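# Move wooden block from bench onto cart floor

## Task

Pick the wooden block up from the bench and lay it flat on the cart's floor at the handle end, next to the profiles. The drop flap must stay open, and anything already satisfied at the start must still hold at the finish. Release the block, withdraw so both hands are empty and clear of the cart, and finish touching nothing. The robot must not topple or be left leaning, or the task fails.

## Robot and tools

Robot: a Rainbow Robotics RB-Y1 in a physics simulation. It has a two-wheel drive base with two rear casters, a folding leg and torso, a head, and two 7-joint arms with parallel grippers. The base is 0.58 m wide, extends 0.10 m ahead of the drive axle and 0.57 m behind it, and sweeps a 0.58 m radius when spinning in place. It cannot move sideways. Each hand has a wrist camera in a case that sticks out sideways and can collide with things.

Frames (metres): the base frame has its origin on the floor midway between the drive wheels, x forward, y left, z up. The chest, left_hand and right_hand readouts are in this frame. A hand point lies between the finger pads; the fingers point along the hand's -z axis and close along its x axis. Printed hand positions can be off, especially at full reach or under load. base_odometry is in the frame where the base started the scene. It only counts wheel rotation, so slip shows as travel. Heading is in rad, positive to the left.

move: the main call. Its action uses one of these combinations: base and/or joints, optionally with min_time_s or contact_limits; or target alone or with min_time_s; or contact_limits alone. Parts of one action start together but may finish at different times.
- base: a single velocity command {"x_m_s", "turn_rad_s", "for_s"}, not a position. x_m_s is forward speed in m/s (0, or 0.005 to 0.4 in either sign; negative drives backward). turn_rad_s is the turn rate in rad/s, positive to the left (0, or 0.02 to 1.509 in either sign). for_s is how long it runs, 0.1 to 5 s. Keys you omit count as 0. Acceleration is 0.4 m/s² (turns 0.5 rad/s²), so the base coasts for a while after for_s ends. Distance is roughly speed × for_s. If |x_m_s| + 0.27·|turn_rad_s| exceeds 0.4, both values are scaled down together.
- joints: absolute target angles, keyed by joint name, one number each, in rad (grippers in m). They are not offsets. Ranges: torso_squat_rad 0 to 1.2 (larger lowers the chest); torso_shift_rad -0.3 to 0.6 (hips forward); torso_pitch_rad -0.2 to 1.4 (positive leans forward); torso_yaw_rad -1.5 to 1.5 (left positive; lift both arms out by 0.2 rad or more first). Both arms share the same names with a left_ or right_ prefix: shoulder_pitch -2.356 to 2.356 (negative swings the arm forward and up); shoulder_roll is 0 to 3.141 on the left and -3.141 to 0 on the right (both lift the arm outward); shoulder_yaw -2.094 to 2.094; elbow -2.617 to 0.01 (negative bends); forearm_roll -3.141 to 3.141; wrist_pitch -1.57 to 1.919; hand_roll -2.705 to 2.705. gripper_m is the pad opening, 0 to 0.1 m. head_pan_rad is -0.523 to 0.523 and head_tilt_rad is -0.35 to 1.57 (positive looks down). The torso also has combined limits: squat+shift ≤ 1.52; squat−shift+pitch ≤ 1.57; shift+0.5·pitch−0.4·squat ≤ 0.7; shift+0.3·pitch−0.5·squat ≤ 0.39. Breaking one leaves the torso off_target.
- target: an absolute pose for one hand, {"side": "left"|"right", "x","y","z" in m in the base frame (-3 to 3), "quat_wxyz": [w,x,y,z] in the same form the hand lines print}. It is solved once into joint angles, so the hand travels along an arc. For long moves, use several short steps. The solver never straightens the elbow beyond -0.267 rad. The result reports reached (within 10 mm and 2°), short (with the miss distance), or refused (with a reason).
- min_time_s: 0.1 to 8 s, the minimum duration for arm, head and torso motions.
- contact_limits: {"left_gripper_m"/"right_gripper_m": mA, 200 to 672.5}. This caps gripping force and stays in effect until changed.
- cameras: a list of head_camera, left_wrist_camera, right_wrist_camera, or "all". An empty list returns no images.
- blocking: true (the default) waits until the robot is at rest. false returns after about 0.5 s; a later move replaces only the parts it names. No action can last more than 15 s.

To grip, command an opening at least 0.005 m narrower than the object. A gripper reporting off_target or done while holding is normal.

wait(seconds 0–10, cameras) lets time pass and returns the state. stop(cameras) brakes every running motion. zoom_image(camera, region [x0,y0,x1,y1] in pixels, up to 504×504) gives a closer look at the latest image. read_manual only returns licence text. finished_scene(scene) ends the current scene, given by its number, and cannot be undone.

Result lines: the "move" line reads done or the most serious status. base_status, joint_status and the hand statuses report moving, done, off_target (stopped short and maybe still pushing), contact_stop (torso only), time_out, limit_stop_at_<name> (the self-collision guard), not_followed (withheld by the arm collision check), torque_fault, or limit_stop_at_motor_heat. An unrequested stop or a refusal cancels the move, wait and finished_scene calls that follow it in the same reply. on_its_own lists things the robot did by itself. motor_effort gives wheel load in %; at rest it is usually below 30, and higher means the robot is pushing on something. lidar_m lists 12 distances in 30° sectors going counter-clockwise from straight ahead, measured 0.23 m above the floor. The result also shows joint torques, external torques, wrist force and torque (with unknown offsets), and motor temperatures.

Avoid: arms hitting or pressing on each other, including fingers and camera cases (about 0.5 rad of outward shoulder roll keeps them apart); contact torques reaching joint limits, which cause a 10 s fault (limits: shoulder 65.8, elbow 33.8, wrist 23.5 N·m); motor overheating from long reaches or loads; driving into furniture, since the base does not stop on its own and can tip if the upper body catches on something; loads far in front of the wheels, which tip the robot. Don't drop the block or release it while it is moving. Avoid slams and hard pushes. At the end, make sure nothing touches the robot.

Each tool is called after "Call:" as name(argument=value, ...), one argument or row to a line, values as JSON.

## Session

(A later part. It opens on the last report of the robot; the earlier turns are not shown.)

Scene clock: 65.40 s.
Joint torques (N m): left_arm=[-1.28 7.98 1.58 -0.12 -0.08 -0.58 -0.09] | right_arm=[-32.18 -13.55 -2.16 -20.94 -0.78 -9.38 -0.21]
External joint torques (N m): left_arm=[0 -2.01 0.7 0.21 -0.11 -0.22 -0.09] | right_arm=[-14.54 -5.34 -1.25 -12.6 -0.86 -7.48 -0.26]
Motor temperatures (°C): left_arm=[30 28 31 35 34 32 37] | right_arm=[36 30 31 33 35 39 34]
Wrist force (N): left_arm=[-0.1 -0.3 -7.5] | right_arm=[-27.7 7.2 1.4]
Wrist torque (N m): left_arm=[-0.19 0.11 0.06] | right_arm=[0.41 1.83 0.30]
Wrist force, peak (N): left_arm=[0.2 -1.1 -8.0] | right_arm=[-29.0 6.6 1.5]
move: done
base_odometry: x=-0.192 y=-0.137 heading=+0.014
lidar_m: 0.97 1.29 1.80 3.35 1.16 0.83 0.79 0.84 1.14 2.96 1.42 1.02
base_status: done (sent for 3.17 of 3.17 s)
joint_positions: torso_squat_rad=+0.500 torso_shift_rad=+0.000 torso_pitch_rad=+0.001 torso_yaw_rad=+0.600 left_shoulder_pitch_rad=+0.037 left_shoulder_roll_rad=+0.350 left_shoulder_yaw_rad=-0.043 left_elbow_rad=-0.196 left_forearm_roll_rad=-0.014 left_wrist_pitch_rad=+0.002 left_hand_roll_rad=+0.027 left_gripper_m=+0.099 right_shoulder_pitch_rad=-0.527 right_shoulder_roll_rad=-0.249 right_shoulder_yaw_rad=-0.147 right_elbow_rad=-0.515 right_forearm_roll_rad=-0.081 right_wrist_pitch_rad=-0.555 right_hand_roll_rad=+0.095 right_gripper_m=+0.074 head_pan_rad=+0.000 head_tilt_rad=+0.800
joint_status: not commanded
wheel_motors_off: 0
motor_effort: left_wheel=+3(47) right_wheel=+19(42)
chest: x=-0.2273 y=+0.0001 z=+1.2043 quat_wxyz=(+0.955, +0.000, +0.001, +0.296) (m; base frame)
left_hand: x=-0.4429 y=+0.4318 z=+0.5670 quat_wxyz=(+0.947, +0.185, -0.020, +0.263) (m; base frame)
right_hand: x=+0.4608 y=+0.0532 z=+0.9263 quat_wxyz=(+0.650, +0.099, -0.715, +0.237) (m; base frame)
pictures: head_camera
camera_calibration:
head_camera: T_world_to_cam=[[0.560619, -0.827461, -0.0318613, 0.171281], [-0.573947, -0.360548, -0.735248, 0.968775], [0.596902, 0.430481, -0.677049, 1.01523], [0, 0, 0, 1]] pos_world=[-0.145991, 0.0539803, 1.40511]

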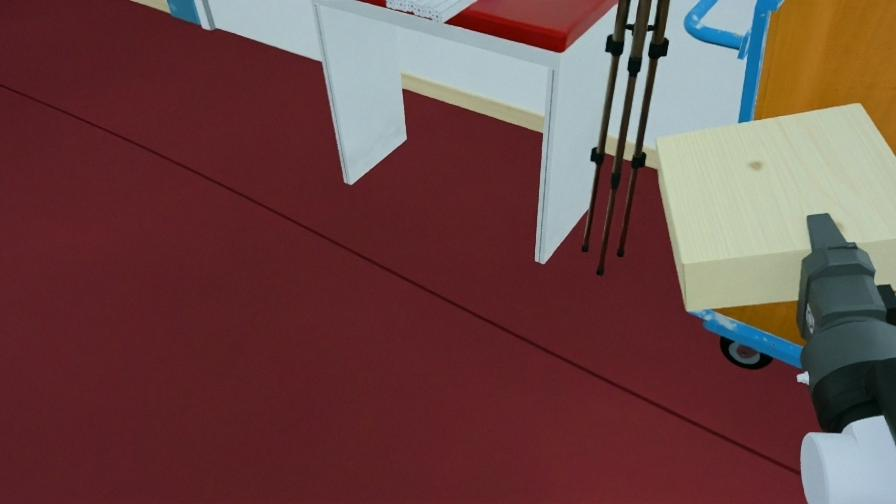

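Call:
move(
  target={"side":"right","x":0.37,"y":-0.2,"z":1.2,"quat_wxyz":[0.3759,0,-0.9267,0]},
  min_time_s=2.5,
  cameras=["head_camera"],
)

Call:
move(
  joints={"torso_pitch_rad":0.87,"torso_shift_rad":0.31,"head_pan_rad":-0.4,"head_tilt_rad":0.5},
  min_time_s=3.5,
  cameras=["head_camera"],
)

Scene clock: 73.77 s.
Joint torques (N m): left_arm=[-1.18 8.38 1.48 -0.38 -0.08 -0.55 -0.09] | right_arm=[-18.02 -14.76 -4.7 -21.98 0.37 -6.6 -0.18]
External joint torques (N m): left_arm=[0.11 -1.62 0.6 -0.04 -0.12 -0.19 -0.09] | right_arm=[-9.52 -5.19 -2.52 -12.48 -0.05 -5.35 -0.21]
Motor temperatures (°C): left_arm=[30 28 31 35 34 32 37] | right_arm=[36 30 31 34 35 40 34]
Wrist force (N): left_arm=[-0.2 -0.6 -6.9] | right_arm=[-20.9 0.9 20.5]
Wrist torque (N m): left_arm=[-0.16 0.11 0.03] | right_arm=[0.24 1.34 0.23]
Wrist force, peak (N): left_arm=[0.0 -0.3 -8.2] | right_arm=[-30.7 6.8 2.3]
move: done
base_odometry: x=-0.192 y=-0.137 heading=+0.014
lidar_m: 0.98 1.30 1.82 3.32 1.16 0.84 0.79 0.83 1.13 2.95 1.41 1.02
base_status: not commanded
joint_positions: torso_squat_rad=+0.500 torso_shift_rad=+0.000 torso_pitch_rad=+0.001 torso_yaw_rad=+0.600 left_shoulder_pitch_rad=+0.037 left_shoulder_roll_rad=+0.350 left_shoulder_yaw_rad=-0.043 left_elbow_rad=-0.196 left_forearm_roll_rad=-0.014 left_wrist_pitch_rad=+0.002 left_hand_roll_rad=+0.027 left_gripper_m=+0.099 right_shoulder_pitch_rad=+0.029 right_shoulder_roll_rad=-0.210 right_shoulder_yaw_rad=-0.484 right_elbow_rad=-1.680 right_forearm_roll_rad=-0.364 right_wrist_pitch_rad=-0.628 right_hand_roll_rad=+0.231 right_gripper_m=+0.074 head_pan_rad=+0.000 head_tilt_rad=+0.800
joint_status: all done
wheel_motors_off: 0
motor_effort: left_wheel=+4(4) right_wheel=+19(22)
chest: x=-0.2274 y=+0.0000 z=+1.2043 quat_wxyz=(+0.955, +0.000, +0.001, +0.296) (m; base frame)
left_hand: x=-0.4429 y=+0.4318 z=+0.5671 quat_wxyz=(+0.947, +0.185, -0.020, +0.263) (m; base frame)
right_hand: x=+0.3702 y=-0.2004 z=+1.1972 quat_wxyz=(+0.377, +0.000, -0.926, +0.001) (m; base frame)
right_hand_status: reached (checked arc, planned for 2.5 s): 3 mm and 0.2 deg off.
pictures: head_camera
camera_calibration:
head_camera: T_world_to_cam=[[0.560627, -0.82745, -0.0320156, 0.171471], [-0.573842, -0.360343, -0.735431, 0.968942], [0.596995, 0.430674, -0.676843, 1.01505], [0, 0, 0, 1]] pos_world=[-0.146091, 0.0538804, 1.40511]

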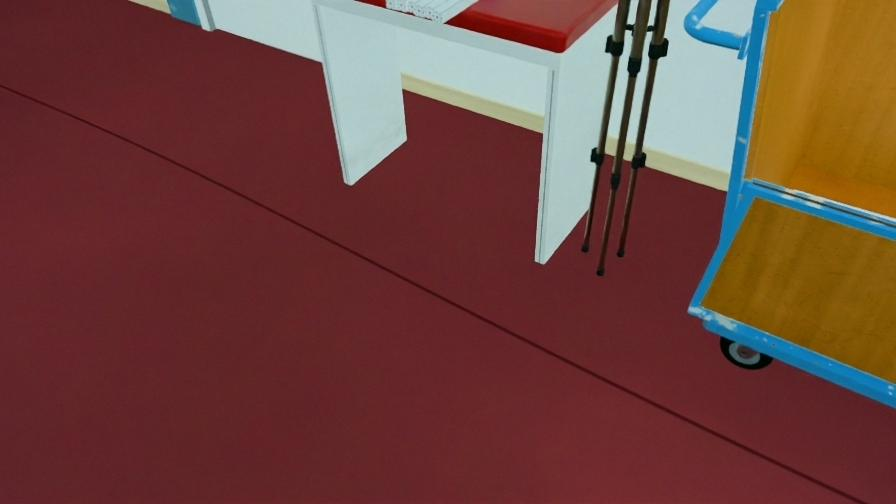

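Scene clock: 77.60 s.
Joint torques (N m): left_arm=[16.22 15.81 2.65 7.01 0.03 0.91 0.16] | right_arm=[-2.34 -4.59 -3.89 -20.05 0.53 -9.28 -0.27]
External joint torques (N m): left_arm=[-1.52 -2.39 1.04 0.13 -0.02 -0.21 0.12] | right_arm=[-7.13 -5.33 -2.71 -12.61 0.08 -7.4 -0.32]
Motor temperatures (°C): left_arm=[30 28 31 35 34 32 37] | right_arm=[36 30 31 34 35 40 34]
Wrist force (N): left_arm=[4.9 -2.4 -5.1] | right_arm=[-28.6 1.9 -2.0]
Wrist torque (N m): left_arm=[-0.02 0.37 0.05] | right_arm=[-0.14 1.85 0.33]
Wrist force, peak (N): left_arm=[3.6 -2.6 -6.9] | right_arm=[-30.9 1.5 -1.3]
move: done
base_odometry: x=-0.192 y=-0.137 heading=+0.014
lidar_m: 0.97 1.30 1.80 3.34 1.17 0.83 0.79 0.84 1.14 2.95 1.42 1.02
base_status: not commanded
joint_positions: torso_squat_rad=+0.500 torso_shift_rad=+0.310 torso_pitch_rad=+0.871 torso_yaw_rad=+0.600 left_shoulder_pitch_rad=+0.037 left_shoulder_roll_rad=+0.350 left_shoulder_yaw_rad=-0.043 left_elbow_rad=-0.196 left_forearm_roll_rad=-0.014 left_wrist_pitch_rad=+0.002 left_hand_roll_rad=+0.027 left_gripper_m=+0.099 right_shoulder_pitch_rad=+0.028 right_shoulder_roll_rad=-0.210 right_shoulder_yaw_rad=-0.484 right_elbow_rad=-1.680 right_forearm_roll_rad=-0.364 right_wrist_pitch_rad=-0.628 right_hand_roll_rad=+0.231 right_gripper_m=+0.074 head_pan_rad=-0.400 head_tilt_rad=+0.500
joint_status: all done
wheel_motors_off: 0
motor_effort: left_wheel=-5(6) right_wheel=+14(24)
chest: x=+0.1964 y=+0.0000 z=+1.0647 quat_wxyz=(+0.866, +0.125, +0.403, +0.268) (m; base frame)
left_hand: x=-0.4297 y=+0.4318 z=+0.8187 quat_wxyz=(+0.867, +0.279, +0.381, +0.161) (m; base frame)
right_hand: x=+0.5765 y=-0.2002 z=+0.6033 quat_wxyz=(+0.733, +0.000, -0.681, +0.000) (m; base frame)
pictures: head_camera
camera_calibration:
head_camera: T_world_to_cam=[[0.107068, -0.978585, -0.175805, 0.17991], [-0.964812, -0.0595506, -0.25611, 0.702963], [0.240156, 0.19704, -0.950526, 0.977215], [0, 0, 0, 1]] pos_world=[0.424279, 0.025368, 1.14053]

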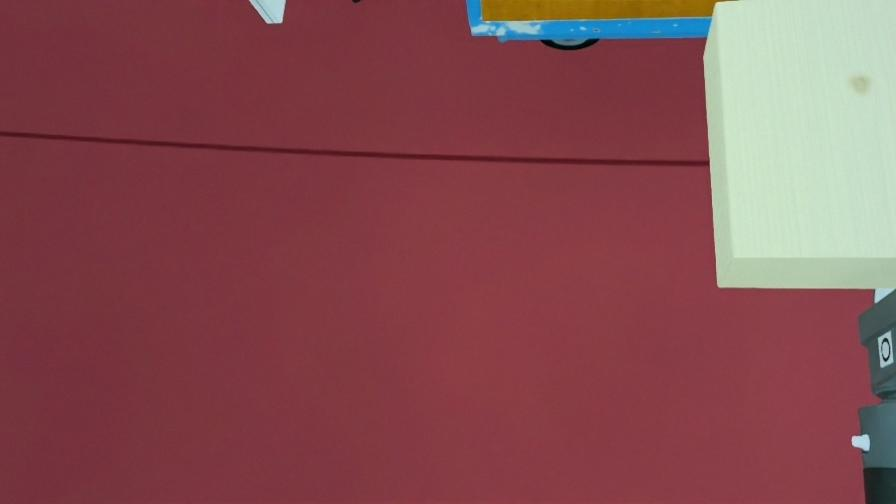

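Call:
move(
  target={"side":"right","x":0.45,"y":-0.12,"z":0.82,"quat_wxyz":[0.5406,0.4557,-0.4557,0.5406]},
  min_time_s=3,
  cameras=["head_camera"],
)

Call:
move(
  base={"x_m_s":0.15,"for_s":1.45},
  joints={"head_tilt_rad":0.3},
  cameras=["head_camera"],
)

Scene clock: 82.20 s.
Joint torques (N m): left_arm=[16.36 15.52 2.83 6.96 0.02 0.95 0.03] | right_arm=[1.9 6.93 -7.89 -12.59 -3.86 -7.81 -0.49]
External joint torques (N m): left_arm=[-1.38 -2.68 1.21 0.08 -0.04 -0.16 -0.01] | right_arm=[-2.68 -0.46 -3.49 -8.47 -3.25 -6.16 -0.54]
Motor temperatures (°C): left_arm=[30 28 31 35 34 32 37] | right_arm=[35 30 31 34 35 40 34]
Wrist force (N): left_arm=[4.2 -2.7 -4.9] | right_arm=[-28.5 2.1 -4.5]
Wrist torque (N m): left_arm=[-0.03 0.35 0.05] | right_arm=[-0.01 1.82 0.38]
Wrist force, peak (N): left_arm=[5.6 -2.4 -5.9] | right_arm=[-32.6 3.3 -0.6]
move: done
base_odometry: x=-0.192 y=-0.137 heading=+0.014
lidar_m: 0.98 1.30 1.81 3.33 1.16 0.84 0.79 0.85 1.13 2.96 1.44 1.02
base_status: not commanded
joint_positions: torso_squat_rad=+0.500 torso_shift_rad=+0.310 torso_pitch_rad=+0.871 torso_yaw_rad=+0.600 left_shoulder_pitch_rad=+0.037 left_shoulder_roll_rad=+0.350 left_shoulder_yaw_rad=-0.043 left_elbow_rad=-0.196 left_forearm_roll_rad=-0.014 left_wrist_pitch_rad=+0.002 left_hand_roll_rad=+0.027 left_gripper_m=+0.099 right_shoulder_pitch_rad=+1.429 right_shoulder_roll_rad=-1.090 right_shoulder_yaw_rad=-1.069 right_elbow_rad=-2.371 right_forearm_roll_rad=-0.012 right_wrist_pitch_rad=-0.866 right_hand_roll_rad=-0.523 right_gripper_m=+0.074 head_pan_rad=-0.400 head_tilt_rad=+0.500
joint_status: all done
wheel_motors_off: 0
motor_effort: left_wheel=-4(5) right_wheel=+14(16)
chest: x=+0.1963 y=+0.0000 z=+1.0648 quat_wxyz=(+0.866, +0.125, +0.403, +0.268) (m; base frame)
left_hand: x=-0.4297 y=+0.4318 z=+0.8186 quat_wxyz=(+0.867, +0.279, +0.381, +0.161) (m; base frame)
right_hand: x=+0.4502 y=-0.1206 z=+0.8190 quat_wxyz=(+0.542, +0.454, -0.456, +0.541) (m; base frame)
right_hand_status: reached (checked arc, planned for 3.0 s): 1 mm and 0.2 deg off.
pictures: head_camera
camera_calibration:
head_camera: T_world_to_cam=[[0.107196, -0.978577, -0.175771, 0.179844], [-0.964745, -0.0596365, -0.256343, 0.70313], [0.240369, 0.197052, -0.95047, 0.977179], [0, 0, 0, 1]] pos_world=[0.424179, 0.0253677, 1.14063]

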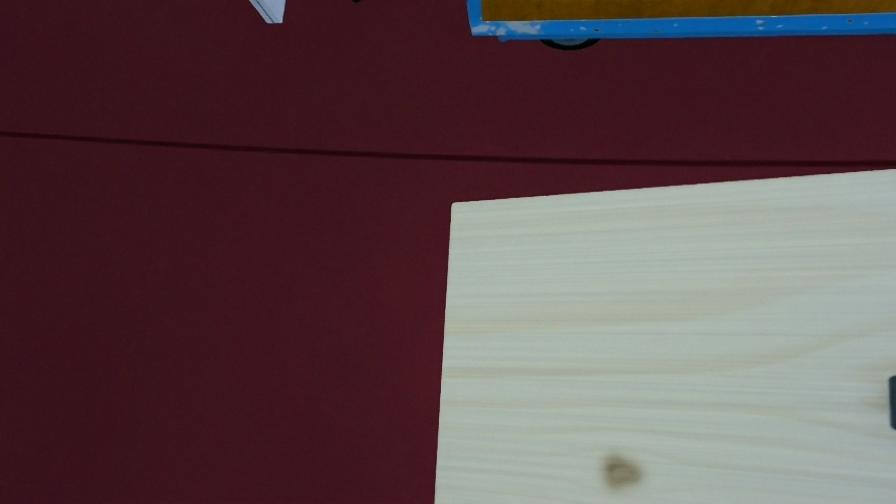

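Scene clock: 84.40 s.
Joint torques (N m): left_arm=[16.73 15.47 2.55 6.99 -0.06 0.85 0.01] | right_arm=[1.95 6.99 -7.13 -12.81 -3.76 -8.02 -0.57]
External joint torques (N m): left_arm=[-1 -2.72 0.93 0.11 -0.11 -0.26 -0.02] | right_arm=[-2.63 -0.41 -2.73 -8.69 -3.13 -6.38 -0.62]
Motor temperatures (°C): left_arm=[30 28 31 35 34 32 37] | right_arm=[35 30 31 34 35 40 34]
Wrist force (N): left_arm=[4.8 -1.9 -5.1] | right_arm=[-28.3 0.6 -4.5]
Wrist torque (N m): left_arm=[-0.13 0.41 0.07] | right_arm=[-0.21 1.85 0.34]
Wrist force, peak (N): left_arm=[4.9 -2.9 -5.8] | right_arm=[-29.1 -1.5 -4.5]
move: done
base_odometry: x=+0.028 y=-0.134 heading=+0.014
lidar_m: 0.75 0.79 1.68 4.30 1.47 1.06 1.01 1.07 1.43 3.71 1.09 0.80
base_status: done (sent for 1.47 of 1.47 s)
joint_positions: torso_squat_rad=+0.500 torso_shift_rad=+0.310 torso_pitch_rad=+0.871 torso_yaw_rad=+0.600 left_shoulder_pitch_rad=+0.037 left_shoulder_roll_rad=+0.350 left_shoulder_yaw_rad=-0.043 left_elbow_rad=-0.196 left_forearm_roll_rad=-0.014 left_wrist_pitch_rad=+0.002 left_hand_roll_rad=+0.027 left_gripper_m=+0.099 right_shoulder_pitch_rad=+1.429 right_shoulder_roll_rad=-1.090 right_shoulder_yaw_rad=-1.069 right_elbow_rad=-2.371 right_forearm_roll_rad=-0.012 right_wrist_pitch_rad=-0.866 right_hand_roll_rad=-0.523 right_gripper_m=+0.074 head_pan_rad=-0.400 head_tilt_rad=+0.300
joint_status: all done
wheel_motors_off: 0
motor_effort: left_wheel=-2(25) right_wheel=+0(41)
chest: x=+0.1963 y=+0.0000 z=+1.0648 quat_wxyz=(+0.866, +0.125, +0.403, +0.268) (m; base frame)
left_hand: x=-0.4297 y=+0.4318 z=+0.8185 quat_wxyz=(+0.867, +0.279, +0.381, +0.161) (m; base frame)
right_hand: x=+0.4503 y=-0.1207 z=+0.8191 quat_wxyz=(+0.542, +0.454, -0.456, +0.541) (m; base frame)
pictures: head_camera
camera_calibration:
head_camera: T_world_to_cam=[[0.112248, -0.977366, -0.179323, 0.182286], [-0.897426, -0.0222265, -0.440604, 0.895753], [0.426646, 0.210386, -0.879608, 0.826212], [0, 0, 0, 1]] pos_world=[0.430911, 0.0242458, 1.1541]

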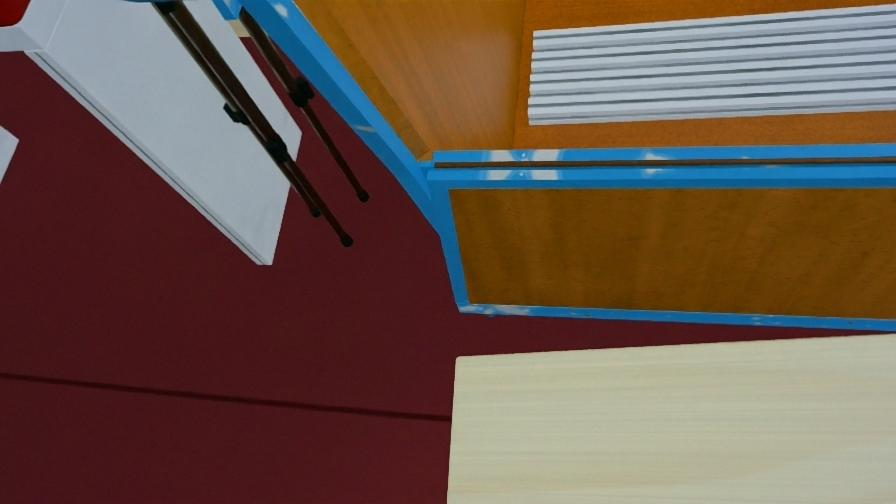

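Call:
move(
  base={"turn_rad_s":0.02,"for_s":0.6},
  joints={"head_tilt_rad":0.7},
  cameras=[],
)

Call:
move(
  base={"x_m_s":0.2,"for_s":2.7},
  cameras=["head_camera"],
)

Scene clock: 91.17 s.
Joint torques (N m): left_arm=[16.4 15.64 2.48 6.93 -0.03 0.86 -0.01] | right_arm=[1.64 6.84 -7.18 -12.75 -3.81 -7.99 -0.6]
External joint torques (N m): left_arm=[-1.33 -2.56 0.86 0.06 -0.08 -0.25 -0.05] | right_arm=[-2.94 -0.55 -2.78 -8.63 -3.18 -6.35 -0.65]
Motor temperatures (°C): left_arm=[31 28 31 35 34 32 37] | right_arm=[35 30 31 34 35 40 34]
Wrist force (N): left_arm=[4.7 -2.9 -5.1] | right_arm=[-28.1 0.8 -3.7]
Wrist torque (N m): left_arm=[0.01 0.41 0.06] | right_arm=[-0.20 1.80 0.39]
Wrist force, peak (N): left_arm=[5.1 -2.8 -5.5] | right_arm=[-28.8 1.2 -4.3]
move: done
base_odometry: x=+0.028 y=-0.134 heading=+0.025
lidar_m: 0.75 0.78 1.68 4.11 1.48 1.06 1.00 1.07 1.45 3.92 1.10 0.79
base_status: done (sent for 0.6 of 0.6 s)
joint_positions: torso_squat_rad=+0.500 torso_shift_rad=+0.310 torso_pitch_rad=+0.871 torso_yaw_rad=+0.600 left_shoulder_pitch_rad=+0.037 left_shoulder_roll_rad=+0.350 left_shoulder_yaw_rad=-0.043 left_elbow_rad=-0.196 left_forearm_roll_rad=-0.014 left_wrist_pitch_rad=+0.002 left_hand_roll_rad=+0.027 left_gripper_m=+0.099 right_shoulder_pitch_rad=+1.429 right_shoulder_roll_rad=-1.090 right_shoulder_yaw_rad=-1.069 right_elbow_rad=-2.371 right_forearm_roll_rad=-0.012 right_wrist_pitch_rad=-0.866 right_hand_roll_rad=-0.523 right_gripper_m=+0.074 head_pan_rad=-0.400 head_tilt_rad=+0.700
joint_status: all done
wheel_motors_off: 0
motor_effort: left_wheel=-17(27) right_wheel=+14(26)
chest: x=+0.1963 y=+0.0001 z=+1.0648 quat_wxyz=(+0.866, +0.125, +0.403, +0.268) (m; base frame)
left_hand: x=-0.4298 y=+0.4318 z=+0.8186 quat_wxyz=(+0.867, +0.279, +0.381, +0.161) (m; base frame)
right_hand: x=+0.4502 y=-0.1207 z=+0.8191 quat_wxyz=(+0.542, +0.454, -0.456, +0.541) (m; base frame)
pictures: none
No camera images: "cameras" was empty.

Scene clock: 94.80 s.
Joint torques (N m): left_arm=[16.8 15.67 2.43 6.85 0.01 0.97 -0.05] | right_arm=[1.71 7.16 -7.12 -12.84 -3.74 -8.02 -0.47]
External joint torques (N m): left_arm=[-0.93 -2.52 0.82 -0.02 -0.05 -0.14 -0.09] | right_arm=[-2.86 -0.23 -2.72 -8.73 -3.11 -6.38 -0.52]
Motor temperatures (°C): left_arm=[31 28 31 35 34 32 37] | right_arm=[35 30 31 33 36 40 34]
Wrist force (N): left_arm=[4.5 -1.8 -4.8] | right_arm=[-28.2 0.4 -4.0]
Wrist torque (N m): left_arm=[-0.09 0.42 0.04] | right_arm=[-0.20 1.90 0.36]
Wrist force, peak (N): left_arm=[5.4 -2.9 -5.4] | right_arm=[-29.4 -0.1 -4.3]
move: done
base_odometry: x=+0.568 y=-0.121 heading=+0.025
lidar_m: 0.21 0.22 0.31 1.48 2.21 1.62 1.55 1.63 2.21 0.88 0.31 0.22
base_status: done (sent for 2.7 of 2.7 s)
joint_positions: torso_squat_rad=+0.500 torso_shift_rad=+0.310 torso_pitch_rad=+0.871 torso_yaw_rad=+0.600 left_shoulder_pitch_rad=+0.037 left_shoulder_roll_rad=+0.350 left_shoulder_yaw_rad=-0.043 left_elbow_rad=-0.196 left_forearm_roll_rad=-0.014 left_wrist_pitch_rad=+0.002 left_hand_roll_rad=+0.027 left_gripper_m=+0.099 right_shoulder_pitch_rad=+1.429 right_shoulder_roll_rad=-1.090 right_shoulder_yaw_rad=-1.069 right_elbow_rad=-2.371 right_forearm_roll_rad=-0.012 right_wrist_pitch_rad=-0.866 right_hand_roll_rad=-0.523 right_gripper_m=+0.074 head_pan_rad=-0.400 head_tilt_rad=+0.700
joint_status: not commanded
wheel_motors_off: 0
motor_effort: left_wheel=-2(26) right_wheel=+4(36)
chest: x=+0.1963 y=+0.0001 z=+1.0648 quat_wxyz=(+0.866, +0.125, +0.403, +0.268) (m; base frame)
left_hand: x=-0.4297 y=+0.4318 z=+0.8185 quat_wxyz=(+0.867, +0.279, +0.381, +0.161) (m; base frame)
right_hand: x=+0.4503 y=-0.1207 z=+0.8191 quat_wxyz=(+0.542, +0.454, -0.456, +0.541) (m; base frame)
pictures: head_camera
camera_calibration:
head_camera: T_world_to_cam=[[0.102928, -0.979837, -0.171247, 0.17611], [-0.993684, -0.0935536, -0.0619595, 0.484645], [0.0446894, 0.176543, -0.983278, 1.08688], [0, 0, 0, 1]] pos_world=[0.414885, 0.0260181, 1.1289]

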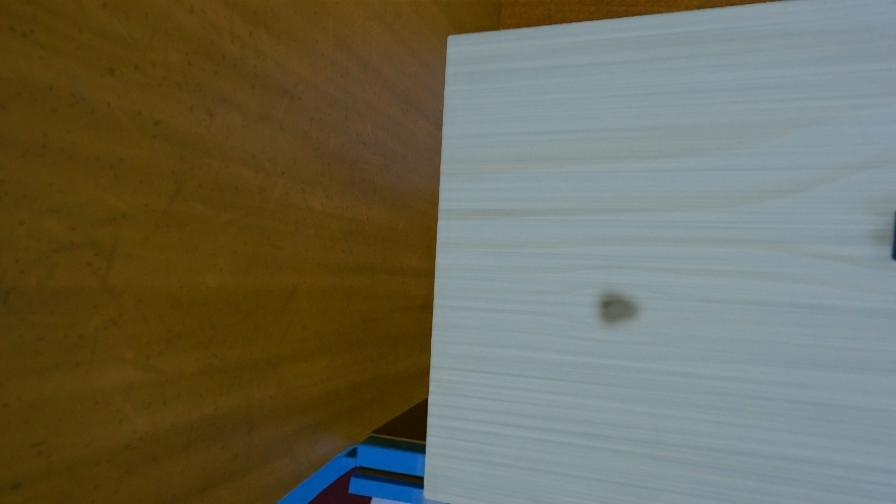

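Call:
move(
  base={"x_m_s":0.05,"for_s":0.36},
  cameras=[],
)

Call:
move(
  target={"side":"right","x":0.41,"y":-0.10,"z":0.78,"quat_wxyz":[0.5406,0.4557,-0.4557,0.5406]},
  min_time_s=1,
  cameras=[],
)

Call:
move(
  joints={"torso_squat_rad":0.65},
  min_time_s=1.2,
  cameras=["head_camera"],
)

Call:
move(
  target={"side":"right","x":0.41,"y":-0.10,"z":0.69,"quat_wxyz":[0.5406,0.4557,-0.4557,0.5406]},
  min_time_s=1,
  cameras=["head_camera"],
)

Scene clock: 98.47 s.
Joint torques (N m): left_arm=[16.46 15.6 2.93 6.79 -0.04 0.92 0.03] | right_arm=[1.95 6.91 -6.64 -12.71 -3.71 -7.65 -0.47]
External joint torques (N m): left_arm=[-1.27 -2.6 1.32 -0.09 -0.09 -0.19 -0.01] | right_arm=[-2.63 -0.48 -2.24 -8.6 -3.08 -6.02 -0.52]
Motor temperatures (°C): left_arm=[31 28 31 35 34 32 37] | right_arm=[35 30 31 33 36 40 34]
Wrist force (N): left_arm=[4.6 -2.1 -4.8] | right_arm=[-28.3 0.7 -4.5]
Wrist torque (N m): left_arm=[-0.08 0.40 0.03] | right_arm=[-0.17 1.80 0.35]
Wrist force, peak (N): left_arm=[5.7 -2.6 -5.6] | right_arm=[-29.7 -2.1 -3.6]
move: done
base_odometry: x=+0.587 y=-0.120 heading=+0.024
lidar_m: 0.20 0.21 0.29 1.45 2.27 1.64 1.56 1.64 2.23 0.83 0.30 0.21
base_status: done (sent for 0.37 of 0.37 s)
joint_positions: torso_squat_rad=+0.500 torso_shift_rad=+0.310 torso_pitch_rad=+0.871 torso_yaw_rad=+0.600 left_shoulder_pitch_rad=+0.037 left_shoulder_roll_rad=+0.350 left_shoulder_yaw_rad=-0.043 left_elbow_rad=-0.196 left_forearm_roll_rad=-0.014 left_wrist_pitch_rad=+0.002 left_hand_roll_rad=+0.027 left_gripper_m=+0.099 right_shoulder_pitch_rad=+1.429 right_shoulder_roll_rad=-1.090 right_shoulder_yaw_rad=-1.069 right_elbow_rad=-2.371 right_forearm_roll_rad=-0.012 right_wrist_pitch_rad=-0.866 right_hand_roll_rad=-0.523 right_gripper_m=+0.074 head_pan_rad=-0.400 head_tilt_rad=+0.700
joint_status: not commanded
wheel_motors_off: 0
motor_effort: left_wheel=-2(22) right_wheel=+1(26)
chest: x=+0.1963 y=+0.0001 z=+1.0648 quat_wxyz=(+0.866, +0.125, +0.403, +0.268) (m; base frame)
left_hand: x=-0.4297 y=+0.4318 z=+0.8185 quat_wxyz=(+0.867, +0.279, +0.381, +0.161) (m; base frame)
right_hand: x=+0.4503 y=-0.1207 z=+0.8191 quat_wxyz=(+0.542, +0.454, -0.456, +0.541) (m; base frame)
pictures: none
No camera images: "cameras" was empty.

Scene clock: 99.80 s.
Joint torques (N m): left_arm=[16.51 15.6 2.47 6.88 -0.15 0.91 0.1] | right_arm=[0.58 4.42 -3.18 -15.82 -2.29 -8.62 -0.33]
External joint torques (N m): left_arm=[-1.22 -2.59 0.86 0 -0.2 -0.2 0.06] | right_arm=[-4.43 -1.56 -0.22 -10.31 -2 -6.82 -0.37]
Motor temperatures (°C): left_arm=[31 28 31 35 34 32 37] | right_arm=[35 30 31 33 36 40 34]
Wrist force (N): left_arm=[4.5 -2.3 -5.6] | right_arm=[-28.2 1.1 -4.4]
Wrist torque (N m): left_arm=[-0.09 0.38 0.04] | right_arm=[-0.02 1.83 0.33]
Wrist force, peak (N): left_arm=[4.9 -2.6 -5.6] | right_arm=[-30.3 1.5 -5.5]
move: done
base_odometry: x=+0.587 y=-0.120 heading=+0.024
lidar_m: 0.19 0.21 0.28 1.45 2.26 1.62 1.56 1.64 2.24 0.81 0.28 0.21
base_status: not commanded
joint_positions: torso_squat_rad=+0.500 torso_shift_rad=+0.310 torso_pitch_rad=+0.871 torso_yaw_rad=+0.600 left_shoulder_pitch_rad=+0.037 left_shoulder_roll_rad=+0.350 left_shoulder_yaw_rad=-0.043 left_elbow_rad=-0.196 left_forearm_roll_rad=-0.014 left_wrist_pitch_rad=+0.002 left_hand_roll_rad=+0.027 left_gripper_m=+0.099 right_shoulder_pitch_rad=+1.328 right_shoulder_roll_rad=-1.184 right_shoulder_yaw_rad=-0.785 right_elbow_rad=-2.366 right_forearm_roll_rad=+0.014 right_wrist_pitch_rad=-0.748 right_hand_roll_rad=-0.331 right_gripper_m=+0.074 head_pan_rad=-0.400 head_tilt_rad=+0.700
joint_status: all done
wheel_motors_off: 0
motor_effort: left_wheel=-2(3) right_wheel=+2(3)
chest: x=+0.1963 y=+0.0001 z=+1.0648 quat_wxyz=(+0.866, +0.125, +0.403, +0.268) (m; base frame)
left_hand: x=-0.4298 y=+0.4318 z=+0.8185 quat_wxyz=(+0.867, +0.279, +0.381, +0.161) (m; base frame)
right_hand: x=+0.4096 y=-0.1015 z=+0.7791 quat_wxyz=(+0.542, +0.454, -0.451, +0.544) (m; base frame)
right_hand_status: reached (checked arc, planned for 1.0 s): 2 mm and 0.8 deg off.
pictures: none
No camera images: "cameras" was empty.

Scene clock: 101.30 s.
Joint torques (N m): left_arm=[16.53 15.64 2.59 6.89 -0.05 0.95 0] | right_arm=[0.67 3.84 -3.14 -15.86 -2.35 -8.76 -0.46]
External joint torques (N m): left_arm=[-1.2 -2.55 0.98 0.02 -0.1 -0.16 -0.04] | right_arm=[-4.34 -2.15 -0.17 -10.34 -2.06 -6.96 -0.51]
Motor temperatures (°C): left_arm=[31 28 31 35 34 32 37] | right_arm=[35 30 31 33 36 40 34]
Wrist force (N): left_arm=[5.0 -2.5 -5.5] | right_arm=[-28.3 0.9 -4.7]
Wrist torque (N m): left_arm=[-0.03 0.43 0.02] | right_arm=[-0.21 1.78 0.36]
Wrist force, peak (N): left_arm=[5.4 -3.2 -5.7] | right_arm=[-28.9 0.8 -4.5]
move: done
base_odometry: x=+0.587 y=-0.120 heading=+0.024
lidar_m: 0.19 0.20 0.29 1.45 2.25 1.64 1.56 1.65 2.22 0.82 0.29 0.20
base_status: not commanded
joint_positions: torso_squat_rad=+0.650 torso_shift_rad=+0.310 torso_pitch_rad=+0.871 torso_yaw_rad=+0.600 left_shoulder_pitch_rad=+0.037 left_shoulder_roll_rad=+0.350 left_shoulder_yaw_rad=-0.043 left_elbow_rad=-0.196 left_forearm_roll_rad=-0.014 left_wrist_pitch_rad=+0.002 left_hand_roll_rad=+0.027 left_gripper_m=+0.099 right_shoulder_pitch_rad=+1.328 right_shoulder_roll_rad=-1.184 right_shoulder_yaw_rad=-0.785 right_elbow_rad=-2.366 right_forearm_roll_rad=+0.014 right_wrist_pitch_rad=-0.748 right_hand_roll_rad=-0.331 right_gripper_m=+0.074 head_pan_rad=-0.400 head_tilt_rad=+0.700
joint_status: all done
wheel_motors_off: 0
motor_effort: left_wheel=-2(2) right_wheel=+1(4)
chest: x=+0.1788 y=+0.0001 z=+1.0106 quat_wxyz=(+0.866, +0.125, +0.403, +0.268) (m; base frame)
left_hand: x=-0.4472 y=+0.4318 z=+0.7641 quat_wxyz=(+0.867, +0.279, +0.380, +0.161) (m; base frame)
right_hand: x=+0.3921 y=-0.1015 z=+0.7249 quat_wxyz=(+0.542, +0.454, -0.451, +0.544) (m; base frame)
pictures: head_camera
camera_calibration:
head_camera: T_world_to_cam=[[0.10298, -0.979835, -0.171224, 0.168585], [-0.99367, -0.0935704, -0.062165, 0.464113], [0.0448899, 0.176542, -0.983269, 1.03428], [0, 0, 0, 1]] pos_world=[0.397385, 0.026018, 1.0747]

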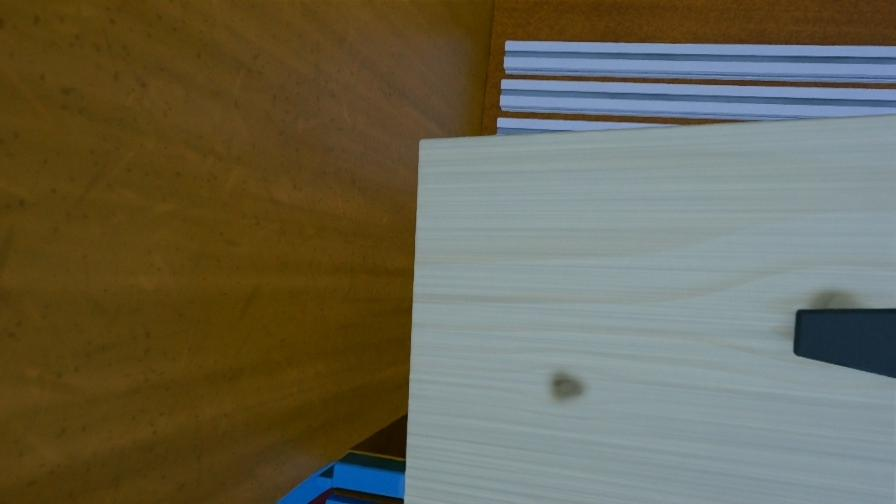

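Scene clock: 102.63 s.
Joint torques (N m): left_arm=[16.41 15.77 2.25 6.97 -0.1 0.94 -0.02] | right_arm=[-1.13 2.92 -4.27 -15.3 -2.44 -9.02 -0.09]
External joint torques (N m): left_arm=[-1.32 -2.42 0.64 0.09 -0.15 -0.17 -0.06] | right_arm=[-5.2 -1.66 -0.94 -9.91 -2.18 -7.2 -0.14]
Motor temperatures (°C): left_arm=[31 28 31 35 34 32 37] | right_arm=[34 30 31 33 36 40 34]
Wrist force (N): left_arm=[4.2 -2.4 -4.1] | right_arm=[-28.1 -0.1 -4.7]
Wrist torque (N m): left_arm=[-0.08 0.32 0.04] | right_arm=[-0.25 1.87 0.36]
Wrist force, peak (N): left_arm=[5.0 -3.4 -5.2] | right_arm=[-29.3 0.0 -4.2]
move: done
base_odometry: x=+0.587 y=-0.120 heading=+0.024
lidar_m: 0.20 0.21 0.29 1.45 2.25 1.64 1.57 1.65 2.24 0.82 0.29 0.21
base_status: not commanded
joint_positions: torso_squat_rad=+0.650 torso_shift_rad=+0.310 torso_pitch_rad=+0.871 torso_yaw_rad=+0.600 left_shoulder_pitch_rad=+0.037 left_shoulder_roll_rad=+0.350 left_shoulder_yaw_rad=-0.043 left_elbow_rad=-0.196 left_forearm_roll_rad=-0.014 left_wrist_pitch_rad=+0.002 left_hand_roll_rad=+0.027 left_gripper_m=+0.099 right_shoulder_pitch_rad=+1.188 right_shoulder_roll_rad=-1.299 right_shoulder_yaw_rad=-0.679 right_elbow_rad=-2.217 right_forearm_roll_rad=-0.034 right_wrist_pitch_rad=-0.757 right_hand_roll_rad=-0.301 right_gripper_m=+0.074 head_pan_rad=-0.400 head_tilt_rad=+0.700
joint_status: all done
wheel_motors_off: 0
motor_effort: left_wheel=-1(2) right_wheel=+2(5)
chest: x=+0.1788 y=+0.0001 z=+1.0105 quat_wxyz=(+0.866, +0.125, +0.403, +0.268) (m; base frame)
left_hand: x=-0.4472 y=+0.4318 z=+0.7641 quat_wxyz=(+0.867, +0.279, +0.380, +0.161) (m; base frame)
right_hand: x=+0.4101 y=-0.1011 z=+0.6887 quat_wxyz=(+0.543, +0.454, -0.453, +0.542) (m; base frame)
right_hand_status: reached (checked arc, planned for 1.0 s): 2 mm and 0.5 deg off.
pictures: head_camera
camera_calibration:
head_camera: T_world_to_cam=[[0.102961, -0.979837, -0.171225, 0.168593], [-0.993672, -0.0935522, -0.0621615, 0.464109], [0.0448897, 0.176542, -0.983269, 1.03428], [0, 0, 0, 1]] pos_world=[0.397385, 0.0260181, 1.0747]

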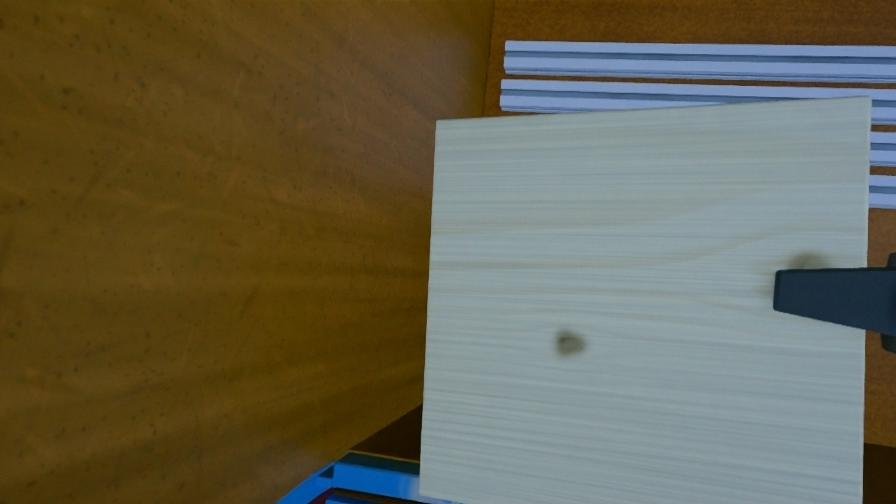

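Call:
move(
  target={"side":"right","x":0.44,"y":-0.098,"z":0.66,"quat_wxyz":[0.5526,0.4453,-0.4659,0.5283]},
  min_time_s=0.8,
  cameras=[],
)

Call:
move(
  joints={"torso_squat_rad":0.82},
  min_time_s=1.2,
  cameras=[],
)

Call:
move(
  target={"side":"right","x":0.416,"y":-0.098,"z":0.48,"quat_wxyz":[0.5526,0.4453,-0.4659,0.5283]},
  min_time_s=1.3,
  cameras=["head_camera"],
)

Scene clock: 109.23 s.
Joint torques (N m): left_arm=[16.38 15.89 2.5 6.89 -0.03 0.83 0.05] | right_arm=[-2.39 1.55 -5.34 -15.02 -2.05 -8.96 -0.24]
External joint torques (N m): left_arm=[-1.35 -2.3 0.88 0.02 -0.08 -0.28 0.01] | right_arm=[-5.38 -1.08 -1.46 -9.88 -1.82 -7.14 -0.28]
Motor temperatures (°C): left_arm=[31 28 31 35 34 32 37] | right_arm=[34 30 31 33 36 40 34]
Wrist force (N): left_arm=[4.6 -2.9 -5.2] | right_arm=[-27.9 0.1 -4.4]
Wrist torque (N m): left_arm=[0.04 0.41 0.04] | right_arm=[-0.26 1.85 0.33]
Wrist force, peak (N): left_arm=[5.5 -2.2 -5.7] | right_arm=[-29.3 0.4 -4.9]
move: done
base_odometry: x=+0.587 y=-0.120 heading=+0.024
lidar_m: 0.19 0.21 0.29 1.46 2.27 1.64 1.58 1.64 2.23 0.82 0.30 0.20
base_status: not commanded
joint_positions: torso_squat_rad=+0.650 torso_shift_rad=+0.310 torso_pitch_rad=+0.871 torso_yaw_rad=+0.600 left_shoulder_pitch_rad=+0.037 left_shoulder_roll_rad=+0.350 left_shoulder_yaw_rad=-0.043 left_elbow_rad=-0.196 left_forearm_roll_rad=-0.014 left_wrist_pitch_rad=+0.002 left_hand_roll_rad=+0.027 left_gripper_m=+0.099 right_shoulder_pitch_rad=+1.033 right_shoulder_roll_rad=-1.383 right_shoulder_yaw_rad=-0.572 right_elbow_rad=-2.080 right_forearm_roll_rad=-0.112 right_wrist_pitch_rad=-0.762 right_hand_roll_rad=-0.280 right_gripper_m=+0.074 head_pan_rad=-0.400 head_tilt_rad=+0.700
joint_status: all done
wheel_motors_off: 0
motor_effort: left_wheel=-1(2) right_wheel=+3(4)
chest: x=+0.1788 y=+0.0001 z=+1.0105 quat_wxyz=(+0.866, +0.125, +0.403, +0.268) (m; base frame)
left_hand: x=-0.4472 y=+0.4318 z=+0.7642 quat_wxyz=(+0.867, +0.279, +0.381, +0.161) (m; base frame)
right_hand: x=+0.4400 y=-0.0992 z=+0.6587 quat_wxyz=(+0.555, +0.443, -0.463, +0.530) (m; base frame)
right_hand_status: reached (checked arc, planned for 0.8 s): 2 mm and 0.5 deg off.
pictures: none
No camera images: "cameras" was empty.

Scene clock: 110.73 s.
Joint torques (N m): left_arm=[16.39 15.75 2.6 7.1 0.04 0.9 0.02] | right_arm=[-2.18 1.07 -5.55 -15.04 -2.06 -8.94 -0.23]
External joint torques (N m): left_arm=[-1.34 -2.44 0.99 0.22 -0.01 -0.22 -0.02] | right_arm=[-5.18 -1.56 -1.67 -9.9 -1.83 -7.11 -0.28]
Motor temperatures (°C): left_arm=[31 28 31 35 34 32 37] | right_arm=[34 30 31 33 36 40 34]
Wrist force (N): left_arm=[4.4 -2.7 -5.6] | right_arm=[-27.8 0.2 -4.7]
Wrist torque (N m): left_arm=[-0.01 0.40 0.06] | right_arm=[-0.14 1.90 0.37]
Wrist force, peak (N): left_arm=[5.4 -2.4 -5.8] | right_arm=[-29.0 0.9 -4.8]
move: done
base_odometry: x=+0.587 y=-0.120 heading=+0.024
lidar_m: 0.20 0.21 0.30 1.45 2.26 1.64 1.58 1.64 2.23 0.83 0.30 0.21
base_status: not commanded
joint_positions: torso_squat_rad=+0.820 torso_shift_rad=+0.310 torso_pitch_rad=+0.871 torso_yaw_rad=+0.600 left_shoulder_pitch_rad=+0.037 left_shoulder_roll_rad=+0.350 left_shoulder_yaw_rad=-0.043 left_elbow_rad=-0.196 left_forearm_roll_rad=-0.014 left_wrist_pitch_rad=+0.002 left_hand_roll_rad=+0.027 left_gripper_m=+0.099 right_shoulder_pitch_rad=+1.033 right_shoulder_roll_rad=-1.383 right_shoulder_yaw_rad=-0.572 right_elbow_rad=-2.080 right_forearm_roll_rad=-0.112 right_wrist_pitch_rad=-0.762 right_hand_roll_rad=-0.280 right_gripper_m=+0.074 head_pan_rad=-0.400 head_tilt_rad=+0.700
joint_status: all done
wheel_motors_off: 0
motor_effort: left_wheel=+0(3) right_wheel=+2(4)
chest: x=+0.1545 y=+0.0000 z=+0.9346 quat_wxyz=(+0.866, +0.125, +0.403, +0.268) (m; base frame)
left_hand: x=-0.4715 y=+0.4318 z=+0.6883 quat_wxyz=(+0.867, +0.279, +0.381, +0.161) (m; base frame)
right_hand: x=+0.4157 y=-0.0992 z=+0.5828 quat_wxyz=(+0.555, +0.443, -0.463, +0.530) (m; base frame)
pictures: none
No camera images: "cameras" was empty.

Scene clock: 112.37 s.
Joint torques (N m): left_arm=[16.36 15.96 2.54 7 0 0.99 0.14] | right_arm=[-3.25 -6.51 -5.63 -13.63 -1.22 -9.2 -0.49]
External joint torques (N m): left_arm=[-1.37 -2.24 0.92 0.12 -0.05 -0.12 0.1] | right_arm=[-5.11 -0.39 -2.48 -9.46 -1.21 -7.32 -0.54]
Motor temperatures (°C): left_arm=[31 28 31 35 34 32 37] | right_arm=[34 30 31 33 36 40 34]
Wrist force (N): left_arm=[4.6 -3.2 -5.4] | right_arm=[-28.4 0.4 -4.5]
Wrist torque (N m): left_arm=[0.03 0.39 0.09] | right_arm=[-0.31 1.84 0.39]
Wrist force, peak (N): left_arm=[5.4 -3.1 -5.4] | right_arm=[-31.4 -0.3 -3.7]
move: done
base_odometry: x=+0.587 y=-0.120 heading=+0.024
lidar_m: 0.19 0.20 0.29 1.45 2.26 1.65 1.57 1.65 2.23 0.83 0.29 0.21
base_status: not commanded
joint_positions: torso_squat_rad=+0.820 torso_shift_rad=+0.310 torso_pitch_rad=+0.871 torso_yaw_rad=+0.600 left_shoulder_pitch_rad=+0.037 left_shoulder_roll_rad=+0.350 left_shoulder_yaw_rad=-0.043 left_elbow_rad=-0.196 left_forearm_roll_rad=-0.014 left_wrist_pitch_rad=+0.002 left_hand_roll_rad=+0.027 left_gripper_m=+0.099 right_shoulder_pitch_rad=+0.339 right_shoulder_roll_rad=-1.469 right_shoulder_yaw_rad=+0.162 right_elbow_rad=-1.612 right_forearm_roll_rad=-0.179 right_wrist_pitch_rad=-0.912 right_hand_roll_rad=-0.154 right_gripper_m=+0.074 head_pan_rad=-0.400 head_tilt_rad=+0.700
joint_status: all done
wheel_motors_off: 0
motor_effort: left_wheel=-2(2) right_wheel=+1(5)
chest: x=+0.1545 y=+0.0001 z=+0.9346 quat_wxyz=(+0.866, +0.125, +0.403, +0.268) (m; base frame)
left_hand: x=-0.4715 y=+0.4318 z=+0.6883 quat_wxyz=(+0.867, +0.279, +0.381, +0.161) (m; base frame)
right_hand: x=+0.4154 y=-0.0989 z=+0.4787 quat_wxyz=(+0.555, +0.443, -0.464, +0.530) (m; base frame)
right_hand_status: reached (checked arc, planned for 1.3 s): 2 mm and 0.5 deg off.
pictures: head_camera
camera_calibration:
head_camera: T_world_to_cam=[[0.10296, -0.979852, -0.171139, 0.157997], [-0.993677, -0.0935745, -0.0620548, 0.435135], [0.0447903, 0.176446, -0.983291, 0.960707], [0, 0, 0, 1]] pos_world=[0.373085, 0.0260182, 0.998696]

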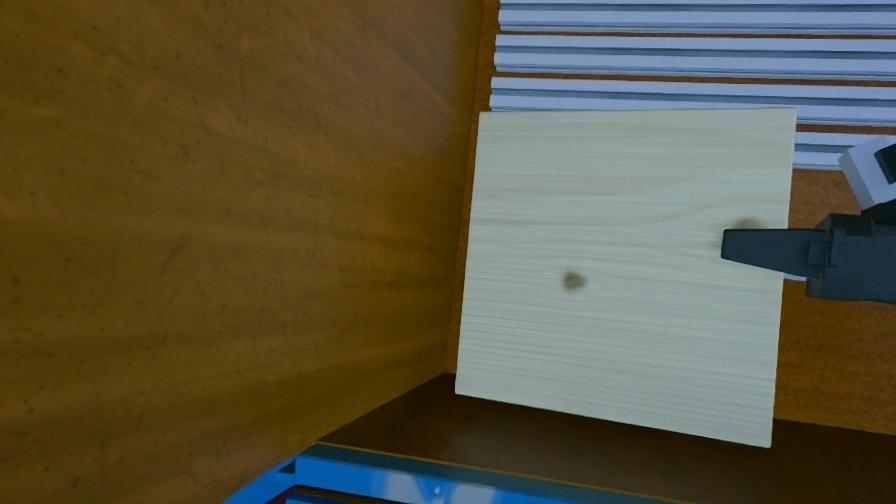

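Call:
move(
  target={"side":"right","x":0.414,"y":-0.088,"z":0.40,"quat_wxyz":[0.5526,0.4453,-0.4659,0.5283]},
  min_time_s=1.2,
  cameras=["head_camera"],
)

Scene clock: 116.27 s.
Joint torques (N m): left_arm=[16.59 15.68 2.46 6.95 -0.06 0.92 0.02] | right_arm=[-3.23 -7.39 -4.67 -11.19 -2.55 -8.74 -0.6]
External joint torques (N m): left_arm=[-1.14 -2.51 0.85 0.07 -0.11 -0.19 -0.02] | right_arm=[-4.67 1.28 -1.97 -8.01 -2.16 -6.91 -0.65]
Motor temperatures (°C): left_arm=[31 28 31 35 34 32 37] | right_arm=[34 30 31 33 35 40 34]
Wrist force (N): left_arm=[4.7 -3.1 -5.6] | right_arm=[-27.6 2.0 -4.4]
Wrist torque (N m): left_arm=[0.01 0.40 -0.01] | right_arm=[-0.04 1.93 0.39]
Wrist force, peak (N): left_arm=[5.2 -2.3 -5.8] | right_arm=[-30.3 0.5 -4.0]
move: done
base_odometry: x=+0.587 y=-0.120 heading=+0.024
lidar_m: 0.20 0.21 0.30 1.46 2.25 1.64 1.57 1.65 2.23 0.82 0.29 0.21
base_status: not commanded
joint_positions: torso_squat_rad=+0.820 torso_shift_rad=+0.310 torso_pitch_rad=+0.871 torso_yaw_rad=+0.600 left_shoulder_pitch_rad=+0.037 left_shoulder_roll_rad=+0.350 left_shoulder_yaw_rad=-0.043 left_elbow_rad=-0.196 left_forearm_roll_rad=-0.014 left_wrist_pitch_rad=+0.002 left_hand_roll_rad=+0.027 left_gripper_m=+0.099 right_shoulder_pitch_rad=-0.125 right_shoulder_roll_rad=-1.229 right_shoulder_yaw_rad=+0.436 right_elbow_rad=-1.125 right_forearm_roll_rad=+0.055 right_wrist_pitch_rad=-1.086 right_hand_roll_rad=-0.269 right_gripper_m=+0.074 head_pan_rad=-0.400 head_tilt_rad=+0.700
joint_status: all done
wheel_motors_off: 0
motor_effort: left_wheel=-2(2) right_wheel=+1(3)
chest: x=+0.1545 y=+0.0001 z=+0.9346 quat_wxyz=(+0.866, +0.125, +0.403, +0.268) (m; base frame)
left_hand: x=-0.4715 y=+0.4318 z=+0.6883 quat_wxyz=(+0.867, +0.279, +0.381, +0.161) (m; base frame)
right_hand: x=+0.4133 y=-0.0890 z=+0.3989 quat_wxyz=(+0.555, +0.444, -0.464, +0.530) (m; base frame)
right_hand_status: reached (checked arc, planned for 1.2 s): 2 mm and 0.4 deg off.
pictures: head_camera
camera_calibration:
head_camera: T_world_to_cam=[[0.102942, -0.979854, -0.17114, 0.158005], [-0.993678, -0.0935562, -0.0620513, 0.435131], [0.04479, 0.176446, -0.983291, 0.960707], [0, 0, 0, 1]] pos_world=[0.373085, 0.0260183, 0.998696]

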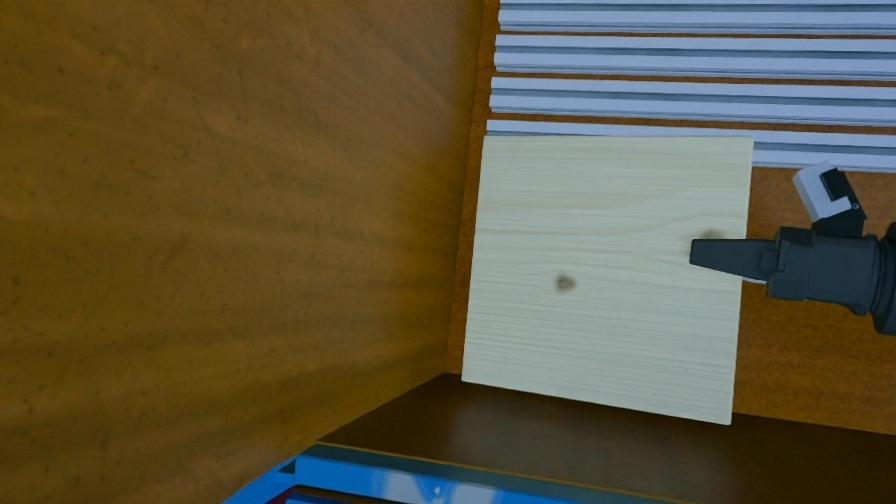

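Call:
move(
  target={"side":"right","x":0.41,"y":-0.086,"z":0.367,"quat_wxyz":[0.5526,0.4453,-0.4659,0.5283]},
  min_time_s=1,
  cameras=["head_camera"],
)

Call:
move(
  target={"side":"right","x":0.41,"y":-0.086,"z":0.354,"quat_wxyz":[0.5526,0.4453,-0.4659,0.5283]},
  min_time_s=1,
  cameras=["head_camera"],
)

Scene clock: 120.93 s.
Joint torques (N m): left_arm=[16.58 15.74 2.29 6.96 -0.03 0.98 0.03] | right_arm=[-3.43 -6.73 -3.43 -9.14 -2.51 -8.63 -0.18]
External joint torques (N m): left_arm=[-1.14 -2.45 0.67 0.09 -0.08 -0.13 -0.01] | right_arm=[-4.33 1.79 -1.28 -6.95 -2.19 -6.81 -0.23]
Motor temperatures (°C): left_arm=[31 29 31 35 34 32 37] | right_arm=[34 30 31 33 35 40 34]
Wrist force (N): left_arm=[4.7 -2.6 -5.1] | right_arm=[-28.1 1.9 -4.3]
Wrist torque (N m): left_arm=[-0.05 0.45 0.03] | right_arm=[-0.11 1.91 0.40]
Wrist force, peak (N): left_arm=[4.6 -3.5 -6.1] | right_arm=[-30.7 -0.2 -2.7]
move: done
base_odometry: x=+0.587 y=-0.120 heading=+0.024
lidar_m: 0.19 0.20 0.29 1.45 2.26 1.64 1.57 1.65 2.24 0.83 0.30 0.21
base_status: not commanded
joint_positions: torso_squat_rad=+0.820 torso_shift_rad=+0.310 torso_pitch_rad=+0.871 torso_yaw_rad=+0.600 left_shoulder_pitch_rad=+0.037 left_shoulder_roll_rad=+0.350 left_shoulder_yaw_rad=-0.043 left_elbow_rad=-0.196 left_forearm_roll_rad=-0.014 left_wrist_pitch_rad=+0.002 left_hand_roll_rad=+0.027 left_gripper_m=+0.099 right_shoulder_pitch_rad=-0.303 right_shoulder_roll_rad=-1.103 right_shoulder_yaw_rad=+0.508 right_elbow_rad=-0.816 right_forearm_roll_rad=+0.136 right_wrist_pitch_rad=-1.230 right_hand_roll_rad=-0.272 right_gripper_m=+0.074 head_pan_rad=-0.400 head_tilt_rad=+0.700
joint_status: all done
wheel_motors_off: 0
motor_effort: left_wheel=-2(3) right_wheel=+2(5)
chest: x=+0.1544 y=+0.0000 z=+0.9347 quat_wxyz=(+0.866, +0.125, +0.403, +0.268) (m; base frame)
left_hand: x=-0.4715 y=+0.4318 z=+0.6882 quat_wxyz=(+0.867, +0.279, +0.380, +0.161) (m; base frame)
right_hand: x=+0.4095 y=-0.0870 z=+0.3662 quat_wxyz=(+0.554, +0.444, -0.464, +0.530) (m; base frame)
right_hand_status: reached (checked arc, planned for 1.0 s): 1 mm and 0.4 deg off.
pictures: head_camera
camera_calibration:
head_camera: T_world_to_cam=[[0.102975, -0.979854, -0.171118, 0.157998], [-0.993666, -0.0935548, -0.0622533, 0.435235], [0.0449903, 0.176445, -0.983282, 0.960725], [0, 0, 0, 1]] pos_world=[0.372985, 0.0260183, 0.998795]

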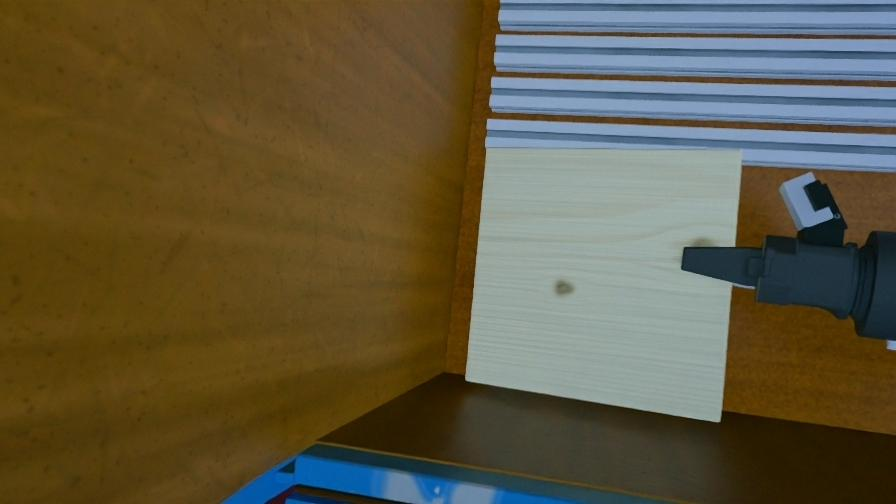

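Scene clock: 122.27 s.
Joint torques (N m): left_arm=[16.4 15.53 2.4 6.88 0.03 1 0] | right_arm=[-1.07 -4.47 0.33 -1.07 0.6 -0.63 -0.04]
External joint torques (N m): left_arm=[-1.32 -2.66 0.78 0.01 -0.02 -0.11 -0.04] | right_arm=[-1.45 3.88 2.19 0.52 1.07 1.19 -0.09]
Motor temperatures (°C): left_arm=[31 29 31 35 34 32 37] | right_arm=[34 30 31 33 35 40 34]
Wrist force (N): left_arm=[4.8 -3.0 -4.3] | right_arm=[-8.7 -1.1 5.2]
Wrist torque (N m): left_arm=[0.03 0.39 0.07] | right_arm=[-0.44 -2.05 -0.39]
Wrist force, peak (N): left_arm=[4.6 -3.5 -5.9] | right_arm=[-29.2 -0.2 -3.5]
move: done
base_odometry: x=+0.587 y=-0.120 heading=+0.024
lidar_m: 0.19 0.20 0.29 1.44 2.27 1.64 1.56 1.65 2.23 0.82 0.28 0.21
base_status: not commanded
joint_positions: torso_squat_rad=+0.820 torso_shift_rad=+0.310 torso_pitch_rad=+0.870 torso_yaw_rad=+0.600 left_shoulder_pitch_rad=+0.037 left_shoulder_roll_rad=+0.350 left_shoulder_yaw_rad=-0.043 left_elbow_rad=-0.196 left_forearm_roll_rad=-0.014 left_wrist_pitch_rad=+0.002 left_hand_roll_rad=+0.027 left_gripper_m=+0.099 right_shoulder_pitch_rad=-0.396 right_shoulder_roll_rad=-1.043 right_shoulder_yaw_rad=+0.537 right_elbow_rad=-0.642 right_forearm_roll_rad=+0.169 right_wrist_pitch_rad=-1.316 right_hand_roll_rad=-0.267 right_gripper_m=+0.074 head_pan_rad=-0.400 head_tilt_rad=+0.700
joint_status: all done
wheel_motors_off: 0
motor_effort: left_wheel=-2(2) right_wheel=+4(5)
chest: x=+0.1542 y=+0.0000 z=+0.9348 quat_wxyz=(+0.866, +0.125, +0.403, +0.268) (m; base frame)
left_hand: x=-0.4716 y=+0.4318 z=+0.6879 quat_wxyz=(+0.867, +0.279, +0.380, +0.161) (m; base frame)
right_hand: x=+0.4103 y=-0.0863 z=+0.3548 quat_wxyz=(+0.554, +0.444, -0.465, +0.529) (m; base frame)
right_hand_status: reached (checked arc, planned for 1.0 s): 1 mm and 0.3 deg off.
pictures: head_camera
camera_calibration:
head_camera: T_world_to_cam=[[0.103005, -0.979864, -0.171045, 0.157997], [-0.993631, -0.0934649, -0.062944, 0.435628], [0.0456898, 0.176439, -0.98325, 0.96074], [0, 0, 0, 1]] pos_world=[0.372683, 0.0260185, 0.999093]

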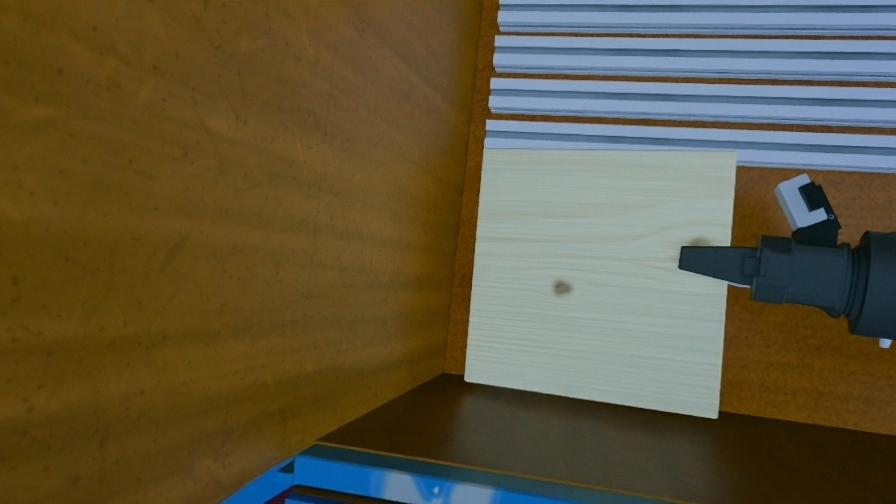

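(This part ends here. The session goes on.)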